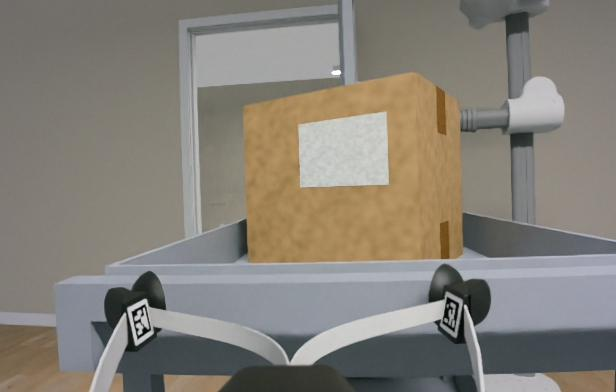

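>>> move --r1 '{"base":{"translate_m":-0.04,"strafe_m":-0.05}}' --blocking false

>>> wait --seconds 1.5

>>> move --r1 '{"base":{"rotate_rad":0.08}}' --blocking false

>>> wait --seconds 1.5

>>> move --r1 '{"base":{"translate_m":0.22,"strafe_m":-0.08},"contact_limits":{"translate_m":0.5},"pace":"slow"}' --blocking false

>>> wait --seconds 5 --cameras '["r1_head_camera","r1_wrist_camera"]'

Scene clock: 1227.90 s.
move: r1 moving
r1.base_odometry: x=-3.294 y=+1.892 heading=-0.031
r1.turned_by_wheels: +0.000
r1.turned_by_imu: +0.000
r1.base_tilt: forward=-1.6 right=+1.3
r1.lidar_m: 0.48 2.95 2.93 2.88 3.15 3.14 3.13 2.29 1.86 1.83 2.01 0.52
r1.base_status: translate_m moving; strafe_m moving
r1.joint_positions: lift_m=+0.688 arm_m=+0.000 wrist_yaw_rad=-0.002 wrist_pitch_rad=+0.002 wrist_roll_rad=+0.002 gripper_m=+0.141
r1.joint_status: not commanded
r1.measured_speeds: translate_m=-0.077 strafe_m=-0.096 rotate_rad=+0.000 lift_m=+0.000 arm_m=+0.000 wrist_yaw_rad=+0.000 wrist_pitch_rad=+0.000 wrist_roll_rad=+0.000
r1.motor_effort: lift_m=+20(21) arm_m=+4(4) wheel_0=+5(8) wheel_1=-9(10) wheel_2=+5(7)
r1.servo_current: wrist_yaw_rad=52(52) wrist_pitch_rad=39(46) wrist_roll_rad=59(59) gripper_m=39(46)
r1.hand_pose: x=+0.4591 y=-0.0881 z=+0.8654 quat_wxyz=(+1.000, +0.001, +0.001, -0.001) (m; r1's base frame)
r1.wrist_depth_mm: - - - - - - - / - - - - 634 - - / - - - 615 549 1336 - / - - - 621 549 - - / - - 676 621 559 - - / - 196 - - 187 195 - / - 329 325 143 312 309 303
r2: as last shown
r2.lidar_m: 0.42 0.88 0.52 0.62 2.37 1.52 1.32 1.34 1.16 1.01 0.93 0.54
r2.motor_effort: lift_m=+21(21) arm_m=-3(4) wheel_0=+1(1) wheel_1=-3(4) wheel_2=+13(13)
r2.servo_current: wrist_yaw_rad=59(72) wrist_pitch_rad=46(46) wrist_roll_rad=46(52) gripper_m=91(98)
r2.contact_limits: translate_m 0.8
r2.wrist_depth_mm: - - 246 166 238 236 233 / - - 247 166 239 236 234 / - - 249 167 242 237 235 / - - 251 167 243 239 236 / - - 251 168 244 241 239 / - - 189 170 244 242 239 / - - 254 - 246 241 240
pictures: none

Scene clock: 1228.70 s.
earlier move: r1 done
r1.base_odometry: x=-3.315 y=+1.867 heading=-0.031
r1.turned_by_wheels: +0.000
r1.turned_by_imu: +0.000
r1.base_tilt: forward=-1.6 right=+1.3
r1.lidar_m: 0.48 2.95 2.93 2.89 3.23 3.12 3.10 2.23 1.81 1.80 2.00 0.53
r1.base_status: done
r1.joint_positions: lift_m=+0.688 arm_m=+0.000 wrist_yaw_rad=-0.002 wrist_pitch_rad=+0.002 wrist_roll_rad=+0.002 gripper_m=+0.141
r1.joint_status: not commanded
r1.measured_speeds: all 0
r1.motor_effort: lift_m=+20(21) arm_m=+4(4) wheel_0=+1(8) wheel_1=+0(10) wheel_2=+1(7)
r1.servo_current: wrist_yaw_rad=52(72) wrist_pitch_rad=39(46) wrist_roll_rad=46(59) gripper_m=39(46)
r1.hand_pose: x=+0.4591 y=-0.0881 z=+0.8654 quat_wxyz=(+1.000, +0.001, +0.001, -0.001) (m; r1's base frame)
r1.wrist_depth_mm: - - - - - - - / - - - - - - - / - - - 609 603 1397 - / - - - 615 609 - - / - - 683 609 569 - - / 306 195 - - 187 194 - / - 353 854 143 332 1366 329
r2.base_odometry: x=-2.086 y=-2.021 heading=-1.117
r2.turned_by_wheels: +0.000
r2.turned_by_imu: +0.000
r2.base_tilt: forward=-0.6 right=+0.1
r2.lidar_m: 0.40 0.83 0.51 0.62 2.37 1.51 1.32 1.33 1.15 1.01 0.92 0.52
r2.base_status: not commanded
r2.joint_positions: lift_m=+0.880 arm_m=+0.000 wrist_yaw_rad=+0.237 wrist_pitch_rad=+0.004 wrist_roll_rad=+0.002 gripper_m=-0.019
r2.joint_status: not commanded
r2.measured_speeds: all 0
r2.motor_effort: lift_m=+21(21) arm_m=-3(4) wheel_0=+0(1) wheel_1=-4(4) wheel_2=+13(13)
r2.servo_current: wrist_yaw_rad=59(72) wrist_pitch_rad=46(46) wrist_roll_rad=52(52) gripper_m=91(98)
r2.contact_limits: translate_m 0.8
r2.hand_pose: x=+0.4717 y=-0.0173 z=+1.0568 quat_wxyz=(+0.993, +0.001, +0.002, +0.118) (m; r2's base frame)
r2.wrist_depth_mm: - - 246 165 238 236 232 / - - 247 166 239 236 234 / - - 248 167 242 238 235 / - - 250 167 244 238 237 / - - 250 168 245 241 237 / - - 189 170 243 242 239 / - - 253 - 247 243 241
wait: 0.80 of 1.5 s (r1 has come to rest)
pictures: none

Scene clock: 1229.20 s.
move: r1 moving
r1.base_odometry: x=-3.315 y=+1.867 heading=+0.049
r1.turned_by_wheels: +0.080
r1.turned_by_imu: +0.080
r1.base_tilt: forward=-1.6 right=+1.3
r1.lidar_m: 0.50 3.07 2.92 2.92 3.37 3.10 3.11 2.13 1.80 1.80 2.08 0.54
r1.base_status: rotate_rad moving
r1.joint_positions: lift_m=+0.688 arm_m=+0.000 wrist_yaw_rad=-0.002 wrist_pitch_rad=+0.002 wrist_roll_rad=+0.002 gripper_m=+0.141
r1.joint_status: not commanded
r1.measured_speeds: all 0
r1.motor_effort: lift_m=+20(20) arm_m=+4(4) wheel_0=-1(7) wheel_1=+0(6) wheel_2=-2(5)
r1.servo_current: wrist_yaw_rad=46(59) wrist_pitch_rad=39(46) wrist_roll_rad=52(59) gripper_m=46(46)
r1.hand_pose: x=+0.4591 y=-0.0880 z=+0.8654 quat_wxyz=(+1.000, +0.001, +0.001, -0.001) (m; r1's base frame)
r1.wrist_depth_mm: - - - - - - - / - - - - 603 - 1281 / - - - 668 564 668 1336 / - - - 668 569 615 - / - - 627 683 564 580 - / - 208 - - 187 193 - / - 368 355 143 320 312 301
r2: as last shown
r2.base_tilt: forward=-0.6 right=+0.0
r2.lidar_m: 0.40 0.86 0.53 0.60 2.36 1.52 1.32 1.32 1.12 1.02 0.92 0.54
r2.motor_effort: lift_m=+21(21) arm_m=-4(4) wheel_0=+0(1) wheel_1=-4(4) wheel_2=+13(13)
r2.servo_current: wrist_yaw_rad=46(65) wrist_pitch_rad=46(52) wrist_roll_rad=39(59) gripper_m=98(98)
r2.contact_limits: translate_m 0.8
r2.wrist_depth_mm: - - 246 165 237 236 233 / - - 246 166 239 236 234 / - - 248 167 241 238 236 / - - 250 167 243 239 236 / - - 252 168 244 241 238 / - - 188 170 243 242 240 / - - 253 - 248 243 241
pictures: none

Scene clock: 1229.40 s.
earlier move: r1 done
r1.base_odometry: x=-3.315 y=+1.867 heading=+0.049
r1.turned_by_wheels: +0.000
r1.turned_by_imu: +0.000
r1.base_tilt: forward=-1.6 right=+1.3
r1.lidar_m: 0.49 3.09 2.92 2.92 3.35 3.11 3.09 2.14 1.81 1.81 2.09 0.53
r1.base_status: done
r1.joint_positions: lift_m=+0.688 arm_m=+0.000 wrist_yaw_rad=-0.002 wrist_pitch_rad=+0.002 wrist_roll_rad=+0.002 gripper_m=+0.141
r1.joint_status: not commanded
r1.measured_speeds: all 0
r1.motor_effort: lift_m=+20(20) arm_m=+4(4) wheel_0=-3(7) wheel_1=-1(6) wheel_2=+0(5)
r1.servo_current: wrist_yaw_rad=46(59) wrist_pitch_rad=39(46) wrist_roll_rad=65(65) gripper_m=39(46)
r1.hand_pose: x=+0.4591 y=-0.0880 z=+0.8654 quat_wxyz=(+1.000, +0.001, +0.001, -0.001) (m; r1's base frame)
r1.wrist_depth_mm: - - - - - - - / - - - - 603 - 1308 / - - - 661 564 676 1281 / - - - 683 559 621 - / - - 585 691 564 574 - / - 208 - - 187 193 - / - 370 355 144 320 314 301
r2.base_odometry: x=-2.086 y=-2.021 heading=-1.117
r2.turned_by_wheels: +0.000
r2.turned_by_imu: +0.000
r2.base_tilt: forward=-0.6 right=+0.0
r2.lidar_m: 0.39 0.88 0.48 0.61 2.35 1.51 1.33 1.35 1.14 1.02 0.93 0.54
r2.base_status: not commanded
r2.joint_positions: lift_m=+0.880 arm_m=+0.000 wrist_yaw_rad=+0.237 wrist_pitch_rad=+0.004 wrist_roll_rad=+0.002 gripper_m=-0.019
r2.joint_status: not commanded
r2.measured_speeds: all 0
r2.motor_effort: lift_m=+21(21) arm_m=-3(4) wheel_0=+1(1) wheel_1=-4(4) wheel_2=+12(13)
r2.servo_current: wrist_yaw_rad=52(65) wrist_pitch_rad=46(52) wrist_roll_rad=52(59) gripper_m=91(98)
r2.contact_limits: translate_m 0.8
r2.hand_pose: x=+0.4717 y=-0.0173 z=+1.0568 quat_wxyz=(+0.993, +0.001, +0.002, +0.118) (m; r2's base frame)
r2.wrist_depth_mm: - - 246 166 239 236 233 / - - 247 166 241 237 234 / - - 247 166 240 237 235 / - - 250 167 243 239 236 / - - 250 168 244 241 237 / - - 189 169 244 242 240 / - - 255 - 248 242 241
wait: 0.20 of 1.5 s (r1 has come to rest)
pictures: none

Scene clock: 1229.90 s.
move: r1 moving
r1.base_odometry: x=-3.302 y=+1.863 heading=+0.049
r1.turned_by_wheels: +0.000
r1.turned_by_imu: +0.000
r1.base_tilt: forward=-1.6 right=+1.3
r1.lidar_m: 0.48 3.05 2.92 2.92 3.35 3.11 3.12 2.11 1.80 1.79 2.08 0.53
r1.base_status: translate_m moving; strafe_m moving
r1.joint_positions: lift_m=+0.688 arm_m=+0.000 wrist_yaw_rad=-0.002 wrist_pitch_rad=+0.002 wrist_roll_rad=+0.002 gripper_m=+0.141
r1.joint_status: not commanded
r1.measured_speeds: translate_m=+0.049 strafe_m=-0.018 rotate_rad=-0.001 lift_m=+0.000 arm_m=+0.000 wrist_yaw_rad=+0.000 wrist_pitch_rad=+0.000 wrist_roll_rad=+0.000
r1.motor_effort: lift_m=+20(21) arm_m=+4(4) wheel_0=+6(6) wheel_1=+3(5) wheel_2=-6(6)
r1.servo_current: wrist_yaw_rad=52(65) wrist_pitch_rad=46(46) wrist_roll_rad=65(65) gripper_m=39(46)
r1.contact_limits: translate_m 0.5
r1.hand_pose: x=+0.4591 y=-0.0880 z=+0.8654 quat_wxyz=(+1.000, +0.001, +0.001, -0.001) (m; r1's base frame)
r1.wrist_depth_mm: - - - - - - - / - - - - 574 - 1281 / - - - 661 554 668 1255 / - - - 661 559 615 - / - - 591 668 559 569 - / - 196 175 - 187 193 - / - 359 370 143 312 300 290
r2: as last shown
r2.base_tilt: forward=-0.7 right=+0.0
r2.lidar_m: 0.41 0.88 0.54 0.61 2.38 1.51 1.33 1.33 1.14 1.01 0.94 0.52
r2.servo_current: wrist_yaw_rad=59(72) wrist_pitch_rad=39(52) wrist_roll_rad=39(59) gripper_m=91(98)
r2.contact_limits: translate_m 0.8
r2.wrist_depth_mm: - - 246 165 237 235 233 / - - 247 166 239 237 233 / - - 249 166 242 237 236 / - - 250 167 243 239 236 / - - 251 168 244 241 237 / - - 189 170 243 242 239 / - - 255 - 247 241 241
pictures: none

Scene clock: 1232.97 s.
earlier move: r1 done
r1.base_odometry: x=-3.091 y=+1.798 heading=+0.049
r1.turned_by_wheels: +0.000
r1.turned_by_imu: -0.001
r1.base_tilt: forward=-1.6 right=+1.3
r1.lidar_m: 0.45 2.77 2.96 2.94 3.36 3.34 3.34 2.07 1.80 1.76 0.59 0.51
r1.base_status: done
r1.joint_positions: lift_m=+0.688 arm_m=+0.000 wrist_yaw_rad=-0.002 wrist_pitch_rad=+0.002 wrist_roll_rad=+0.002 gripper_m=+0.141
r1.joint_status: not commanded
r1.measured_speeds: all 0
r1.motor_effort: lift_m=+20(21) arm_m=+4(4) wheel_0=+4(11) wheel_1=+3(5) wheel_2=-4(12)
r1.servo_current: wrist_yaw_rad=52(65) wrist_pitch_rad=39(52) wrist_roll_rad=46(72) gripper_m=39(52)
r1.contact_limits: translate_m 0.5
r1.hand_pose: x=+0.4591 y=-0.0881 z=+0.8654 quat_wxyz=(+1.000, +0.001, +0.001, -0.001) (m; r1's base frame)
r1.wrist_depth_mm: - - - - - - - / - - - - 609 1042 1008 / - - - 661 569 525 1098 / - - - 668 569 530 1118 / - - - 647 580 521 - / - 209 - - - 195 - / - 1921 309 141 298 293 289
r2.base_odometry: x=-2.086 y=-2.021 heading=-1.117
r2.turned_by_wheels: +0.000
r2.turned_by_imu: +0.000
r2.base_tilt: forward=-0.7 right=+0.0
r2.lidar_m: 0.41 0.45 0.28 0.41 2.36 1.51 1.33 1.32 1.14 1.01 0.88 0.55
r2.base_status: not commanded
r2.joint_positions: lift_m=+0.880 arm_m=+0.000 wrist_yaw_rad=+0.237 wrist_pitch_rad=+0.004 wrist_roll_rad=+0.002 gripper_m=-0.019
r2.joint_status: not commanded
r2.measured_speeds: all 0
r2.motor_effort: lift_m=+21(21) arm_m=-3(4) wheel_0=+0(1) wheel_1=-3(4) wheel_2=+13(13)
r2.servo_current: wrist_yaw_rad=52(78) wrist_pitch_rad=46(52) wrist_roll_rad=59(59) gripper_m=91(98)
r2.contact_limits: translate_m 0.8
r2.hand_pose: x=+0.4717 y=-0.0173 z=+1.0568 quat_wxyz=(+0.993, +0.001, +0.002, +0.118) (m; r2's base frame)
r2.wrist_depth_mm: - - 245 166 239 236 233 / - - 247 166 239 237 234 / - - 248 167 241 239 236 / - - 249 167 243 239 236 / - - 252 167 244 241 237 / - - 188 170 243 242 238 / - - 254 - 247 243 241
wait: 3.07 of 5 s (r1 has come to rest)
pictures: r1_head_camera, r1_wrist_camera
Images, in order (width x height): r1_head_camera 420x560, r1_wrist_camera 616x392.

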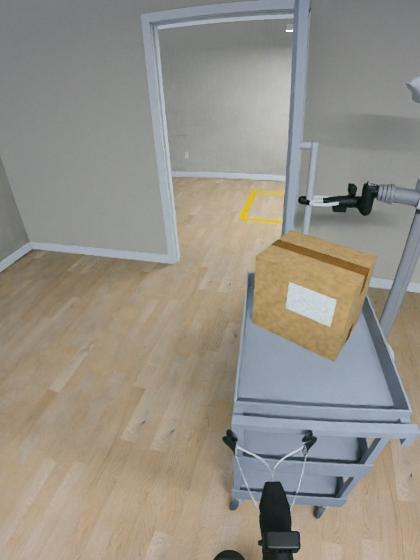

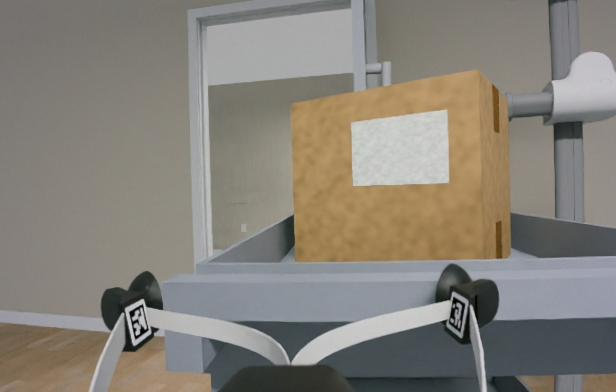

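>>> move --r1 '{"base":{"translate_m":-0.08},"joints":{"gripper_m":0.1}}' --blocking false

>>> wait --seconds 1.2

>>> wait --seconds 0.5

>>> move --r1 '{"base":{"strafe_m":-0.127},"joints":{"wrist_roll_rad":1.57}}' --blocking false

>>> wait --seconds 2

>>> wait --seconds 1 --cameras '["r1_head_camera","r1_wrist_camera"]'

Scene clock: 1244.93 s.
move: r1 moving
r1.base_odometry: x=-3.122 y=+1.796 heading=+0.049
r1.turned_by_wheels: +0.000
r1.turned_by_imu: +0.000
r1.base_tilt: forward=-1.6 right=+1.3
r1.lidar_m: 0.48 2.82 2.95 2.95 3.38 3.32 3.31 2.08 1.78 1.77 0.67 0.53
r1.base_status: translate_m moving
r1.joint_positions: lift_m=+0.688 arm_m=+0.000 wrist_yaw_rad=-0.002 wrist_pitch_rad=+0.002 wrist_roll_rad=+0.002 gripper_m=+0.130
r1.joint_status: gripper_m moving
r1.measured_speeds: translate_m=-0.122 strafe_m=+0.000 rotate_rad=+0.000 lift_m=+0.000 arm_m=+0.000 wrist_yaw_rad=+0.000 wrist_pitch_rad=+0.000 wrist_roll_rad=+0.000
r1.motor_effort: lift_m=+20(21) arm_m=+4(4) wheel_0=-6(7) wheel_1=-5(7) wheel_2=+8(9)
r1.servo_current: wrist_yaw_rad=65(65) wrist_pitch_rad=39(52) wrist_roll_rad=33(65) gripper_m=91(91)
r1.hand_pose: x=+0.4591 y=-0.0881 z=+0.8654 quat_wxyz=(+1.000, +0.001, +0.001, -0.001) (m; r1's base frame)
r1.wrist_depth_mm: - - - - - - 1098 / - - - - 1182 - 1008 / - - - 691 609 574 1138 / - - - 699 591 564 1138 / - - - 668 597 554 - / - 210 180 - 185 196 - / - 1921 343 142 324 317 1118
r2: as last shown
r2.base_tilt: forward=-0.6 right=+0.1
r2.lidar_m: 0.40 0.45 0.28 0.41 2.37 1.46 1.32 1.35 1.14 1.02 0.92 0.56
r2.motor_effort: lift_m=+21(21) arm_m=-3(4) wheel_0=+1(1) wheel_1=-3(4) wheel_2=+13(13)
r2.servo_current: wrist_yaw_rad=46(59) wrist_pitch_rad=46(52) wrist_roll_rad=59(59) gripper_m=91(98)
r2.contact_limits: translate_m 0.8
r2.wrist_depth_mm: - - 246 166 237 236 232 / - - 247 166 240 236 235 / - - 248 166 242 237 235 / - - 249 167 242 240 237 / - - 251 168 245 241 238 / - - 188 170 244 243 239 / - - 253 - 246 242 241
pictures: none

Scene clock: 1245.87 s.
earlier move: r1 done
r1.base_odometry: x=-3.171 y=+1.794 heading=+0.049
r1.turned_by_wheels: +0.000
r1.turned_by_imu: +0.000
r1.base_tilt: forward=-1.6 right=+1.3
r1.lidar_m: 0.55 2.88 2.96 2.95 3.40 3.27 3.28 2.07 1.77 1.74 2.01 0.55
r1.base_status: done
r1.joint_positions: lift_m=+0.688 arm_m=+0.000 wrist_yaw_rad=-0.002 wrist_pitch_rad=+0.002 wrist_roll_rad=+0.002 gripper_m=+0.100
r1.joint_status: all done
r1.measured_speeds: all 0
r1.motor_effort: lift_m=+20(21) arm_m=+4(4) wheel_0=-2(7) wheel_1=-1(7) wheel_2=-1(9)
r1.servo_current: wrist_yaw_rad=52(72) wrist_pitch_rad=39(52) wrist_roll_rad=46(65) gripper_m=46(111)
r1.hand_pose: x=+0.4591 y=-0.0881 z=+0.8654 quat_wxyz=(+1.000, +0.001, +0.001, -0.001) (m; r1's base frame)
r1.wrist_depth_mm: - - - - - - 1182 / - - - - - - 1060 / - - - 750 627 741 - / - - - 741 634 732 - / - - - 732 634 591 - / - - 211 382 190 366 - / - 1863 1808 140 - - 1921
r2.base_odometry: x=-2.086 y=-2.021 heading=-1.117
r2.turned_by_wheels: +0.000
r2.turned_by_imu: +0.000
r2.base_tilt: forward=-0.7 right=+0.0
r2.lidar_m: 0.41 0.46 0.30 0.40 2.36 1.51 1.33 1.33 1.14 1.00 0.94 0.55
r2.base_status: not commanded
r2.joint_positions: lift_m=+0.880 arm_m=+0.000 wrist_yaw_rad=+0.237 wrist_pitch_rad=+0.004 wrist_roll_rad=+0.002 gripper_m=-0.019
r2.joint_status: not commanded
r2.measured_speeds: all 0
r2.motor_effort: lift_m=+21(21) arm_m=-3(4) wheel_0=+0(1) wheel_1=-3(4) wheel_2=+13(13)
r2.servo_current: wrist_yaw_rad=52(59) wrist_pitch_rad=39(52) wrist_roll_rad=52(65) gripper_m=91(98)
r2.contact_limits: translate_m 0.8
r2.hand_pose: x=+0.4717 y=-0.0173 z=+1.0568 quat_wxyz=(+0.993, +0.001, +0.002, +0.118) (m; r2's base frame)
r2.wrist_depth_mm: - - 246 166 238 236 233 / - - 247 166 240 237 235 / - - 248 167 240 238 236 / - - 251 167 242 239 237 / - - 252 168 244 241 238 / - - 187 169 243 241 239 / - - 254 - 248 241 241
wait: 0.93 of 1.2 s (r1 has come to rest)
pictures: none

Scene clock: 1246.37 s.
r1.base_odometry: x=-3.171 y=+1.794 heading=+0.049
r1.turned_by_wheels: +0.000
r1.turned_by_imu: +0.000
r1.base_tilt: forward=-1.6 right=+1.3
r1.lidar_m: 0.55 2.89 2.98 2.95 3.40 3.27 3.28 2.07 1.77 1.76 2.02 0.55
r1.base_status: done
r1.joint_positions: lift_m=+0.688 arm_m=+0.000 wrist_yaw_rad=-0.002 wrist_pitch_rad=+0.002 wrist_roll_rad=+0.002 gripper_m=+0.100
r1.joint_status: all done
r1.measured_speeds: all 0
r1.motor_effort: lift_m=+21(21) arm_m=+4(4) wheel_0=-2(7) wheel_1=-1(7) wheel_2=-1(9)
r1.servo_current: wrist_yaw_rad=39(72) wrist_pitch_rad=46(52) wrist_roll_rad=46(65) gripper_m=39(111)
r1.hand_pose: x=+0.4591 y=-0.0881 z=+0.8654 quat_wxyz=(+1.000, +0.001, +0.001, -0.001) (m; r1's base frame)
r1.wrist_depth_mm: - - - - - - 1229 / - - - - - - 1042 / - - - 741 634 741 - / - - - 741 640 732 - / - - - 741 640 591 - / - - 211 382 190 366 - / - 1983 1808 140 - - 1863
r2.base_odometry: x=-2.086 y=-2.021 heading=-1.117
r2.turned_by_wheels: +0.000
r2.turned_by_imu: +0.000
r2.base_tilt: forward=-0.7 right=+0.1
r2.lidar_m: 0.38 0.46 0.27 0.39 2.35 1.50 1.32 1.35 1.16 1.00 0.93 0.52
r2.base_status: not commanded
r2.joint_positions: lift_m=+0.880 arm_m=+0.000 wrist_yaw_rad=+0.237 wrist_pitch_rad=+0.004 wrist_roll_rad=+0.002 gripper_m=-0.019
r2.joint_status: not commanded
r2.measured_speeds: all 0
r2.motor_effort: lift_m=+21(21) arm_m=-3(4) wheel_0=+0(1) wheel_1=-3(4) wheel_2=+12(13)
r2.servo_current: wrist_yaw_rad=52(59) wrist_pitch_rad=39(52) wrist_roll_rad=46(65) gripper_m=91(98)
r2.contact_limits: translate_m 0.8
r2.hand_pose: x=+0.4717 y=-0.0173 z=+1.0568 quat_wxyz=(+0.993, +0.001, +0.002, +0.118) (m; r2's base frame)
r2.wrist_depth_mm: - - 246 166 238 236 232 / - - 247 166 239 236 234 / - - 249 167 242 237 236 / - - 250 167 243 239 237 / - - 251 168 244 241 239 / - - 188 169 243 242 240 / - - 254 - 247 242 241
wait: 0.50 s; at rest by 0.27 s
pictures: none

Scene clock: 1246.87 s.
move: r1 moving
r1.base_odometry: x=-3.169 y=+1.758 heading=+0.049
r1.turned_by_wheels: +0.000
r1.turned_by_imu: +0.000
r1.base_tilt: forward=-1.6 right=+1.3
r1.lidar_m: 0.54 2.90 2.99 2.99 3.43 3.26 3.26 2.05 1.75 1.70 1.99 0.56
r1.base_status: strafe_m moving
r1.joint_positions: lift_m=+0.688 arm_m=+0.000 wrist_yaw_rad=-0.002 wrist_pitch_rad=+0.002 wrist_roll_rad=+0.580 gripper_m=+0.100
r1.joint_status: wrist_roll_rad moving
r1.measured_speeds: translate_m=+0.001 strafe_m=-0.141 rotate_rad=-0.004 lift_m=+0.000 arm_m=+0.000 wrist_yaw_rad=+0.000 wrist_pitch_rad=+0.000 wrist_roll_rad=+1.818
r1.motor_effort: lift_m=+20(20) arm_m=+3(4) wheel_0=+9(10) wheel_1=-9(11) wheel_2=+0(1)
r1.servo_current: wrist_yaw_rad=46(65) wrist_pitch_rad=39(46) wrist_roll_rad=78(104) gripper_m=46(52)
r1.hand_pose: x=+0.4591 y=-0.0881 z=+0.8654 quat_wxyz=(+0.958, +0.286, +0.001, -0.001) (m; r1's base frame)
r1.wrist_depth_mm: - - - - - 1205 - / - - - 634 634 - - / - - - 654 603 359 - / - - - 699 603 - 357 / - - - 375 - 368 1756 / - - 212 379 193 - - / - - 330 144 - - -
r2: as last shown
r2.base_tilt: forward=-0.6 right=+0.0
r2.lidar_m: 0.39 0.47 0.30 0.39 2.36 1.49 1.33 1.34 1.13 1.02 0.93 0.56
r2.motor_effort: lift_m=+21(21) arm_m=-3(3) wheel_0=+0(1) wheel_1=-3(4) wheel_2=+13(13)
r2.servo_current: wrist_yaw_rad=52(65) wrist_pitch_rad=39(46) wrist_roll_rad=33(59) gripper_m=91(98)
r2.contact_limits: translate_m 0.8
r2.wrist_depth_mm: - - 245 165 237 236 232 / - - 247 167 240 236 234 / - - 249 167 242 239 236 / - - 250 167 242 240 236 / - - 252 168 244 240 237 / - - 189 169 243 243 240 / - - 255 - 247 243 241
pictures: none

Scene clock: 1248.00 s.
earlier move: r1 done
r1.base_odometry: x=-3.165 y=+1.667 heading=+0.049
r1.turned_by_wheels: +0.000
r1.turned_by_imu: -0.001
r1.base_tilt: forward=-1.5 right=+1.3
r1.lidar_m: 0.50 2.85 3.06 3.08 3.51 3.30 3.28 1.95 1.63 1.61 1.89 0.53
r1.base_status: done
r1.joint_positions: lift_m=+0.688 arm_m=+0.000 wrist_yaw_rad=-0.002 wrist_pitch_rad=+0.002 wrist_roll_rad=+1.568 gripper_m=+0.100
r1.joint_status: all done
r1.measured_speeds: all 0
r1.motor_effort: lift_m=+20(21) arm_m=+4(4) wheel_0=+0(11) wheel_1=-1(11) wheel_2=+0(1)
r1.servo_current: wrist_yaw_rad=46(65) wrist_pitch_rad=39(52) wrist_roll_rad=46(130) gripper_m=39(52)
r1.hand_pose: x=+0.4591 y=-0.0881 z=+0.8654 quat_wxyz=(+0.708, +0.706, +0.000, -0.002) (m; r1's base frame)
r1.wrist_depth_mm: - - - - 351 373 - / - - - - - 1863 - / - - 634 574 960 - - / - - 609 585 362 - - / - - 676 654 370 - - / - - 216 312 192 - - / - - - 144 - 1921 -
r2.base_odometry: x=-2.086 y=-2.021 heading=-1.117
r2.turned_by_wheels: +0.000
r2.turned_by_imu: +0.000
r2.base_tilt: forward=-0.7 right=+0.1
r2.lidar_m: 0.38 0.43 0.29 0.38 2.36 1.50 1.31 1.33 1.15 1.01 0.92 0.52
r2.base_status: not commanded
r2.joint_positions: lift_m=+0.880 arm_m=+0.000 wrist_yaw_rad=+0.237 wrist_pitch_rad=+0.004 wrist_roll_rad=+0.002 gripper_m=-0.019
r2.joint_status: not commanded
r2.measured_speeds: all 0
r2.motor_effort: lift_m=+21(21) arm_m=-3(4) wheel_0=+1(1) wheel_1=-4(4) wheel_2=+13(13)
r2.servo_current: wrist_yaw_rad=52(65) wrist_pitch_rad=39(52) wrist_roll_rad=39(59) gripper_m=91(98)
r2.contact_limits: translate_m 0.8
r2.hand_pose: x=+0.4717 y=-0.0173 z=+1.0568 quat_wxyz=(+0.993, +0.001, +0.002, +0.118) (m; r2's base frame)
r2.wrist_depth_mm: - - 246 165 238 236 233 / - - 247 166 240 236 234 / - - 248 167 242 238 235 / - - 250 167 242 238 237 / - - 252 168 245 242 237 / - - 189 169 245 242 240 / - - 254 - 247 242 242
wait: 1.13 of 2 s (r1 has come to rest)
pictures: none

Scene clock: 1249.00 s.
r1.base_odometry: x=-3.165 y=+1.667 heading=+0.049
r1.turned_by_wheels: +0.000
r1.turned_by_imu: +0.000
r1.base_tilt: forward=-1.6 right=+1.3
r1.lidar_m: 0.52 2.84 3.08 3.09 3.52 3.30 3.29 1.93 1.64 1.64 1.89 0.53
r1.base_status: done
r1.joint_positions: lift_m=+0.688 arm_m=+0.000 wrist_yaw_rad=-0.002 wrist_pitch_rad=+0.002 wrist_roll_rad=+1.568 gripper_m=+0.100
r1.joint_status: all done
r1.measured_speeds: all 0
r1.motor_effort: lift_m=+21(21) arm_m=+4(4) wheel_0=+0(11) wheel_1=-1(11) wheel_2=+0(1)
r1.servo_current: wrist_yaw_rad=59(65) wrist_pitch_rad=46(52) wrist_roll_rad=33(130) gripper_m=39(52)
r1.hand_pose: x=+0.4591 y=-0.0881 z=+0.8654 quat_wxyz=(+0.708, +0.706, +0.000, -0.002) (m; r1's base frame)
r1.wrist_depth_mm: - - - - 353 375 - / - - - - - 1756 - / - - 627 569 976 - - / - - 609 580 364 - - / - - 683 654 368 - - / - - 216 309 192 - - / - - - 144 - 1808 -
r2.base_odometry: x=-2.086 y=-2.021 heading=-1.117
r2.turned_by_wheels: +0.000
r2.turned_by_imu: +0.000
r2.base_tilt: forward=-0.7 right=+0.0
r2.lidar_m: 0.42 0.46 0.30 0.41 2.35 1.48 1.31 1.33 1.15 1.01 0.90 0.55
r2.base_status: not commanded
r2.joint_positions: lift_m=+0.880 arm_m=+0.000 wrist_yaw_rad=+0.237 wrist_pitch_rad=+0.004 wrist_roll_rad=+0.002 gripper_m=-0.019
r2.joint_status: not commanded
r2.measured_speeds: all 0
r2.motor_effort: lift_m=+21(21) arm_m=-3(4) wheel_0=+1(1) wheel_1=-3(4) wheel_2=+13(13)
r2.servo_current: wrist_yaw_rad=46(65) wrist_pitch_rad=39(52) wrist_roll_rad=39(59) gripper_m=98(98)
r2.contact_limits: translate_m 0.8
r2.hand_pose: x=+0.4717 y=-0.0173 z=+1.0568 quat_wxyz=(+0.993, +0.001, +0.002, +0.118) (m; r2's base frame)
r2.wrist_depth_mm: - - 246 166 239 236 233 / - - 247 166 241 238 234 / - - 248 167 242 237 236 / - - 251 167 243 240 236 / - - 251 168 244 241 237 / - - 189 170 244 242 239 / - - 255 - 247 243 241
wait: 1.00 s; at rest by 0.27 s
pictures: r1_head_camera, r1_wrist_camera
Images, in order (width x height): r1_head_camera 420x560, r1_wrist_camera 616x392.

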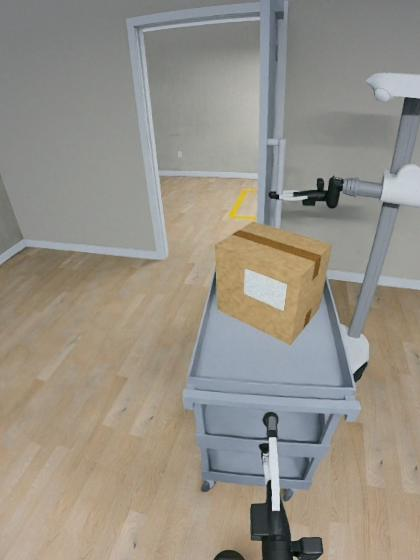

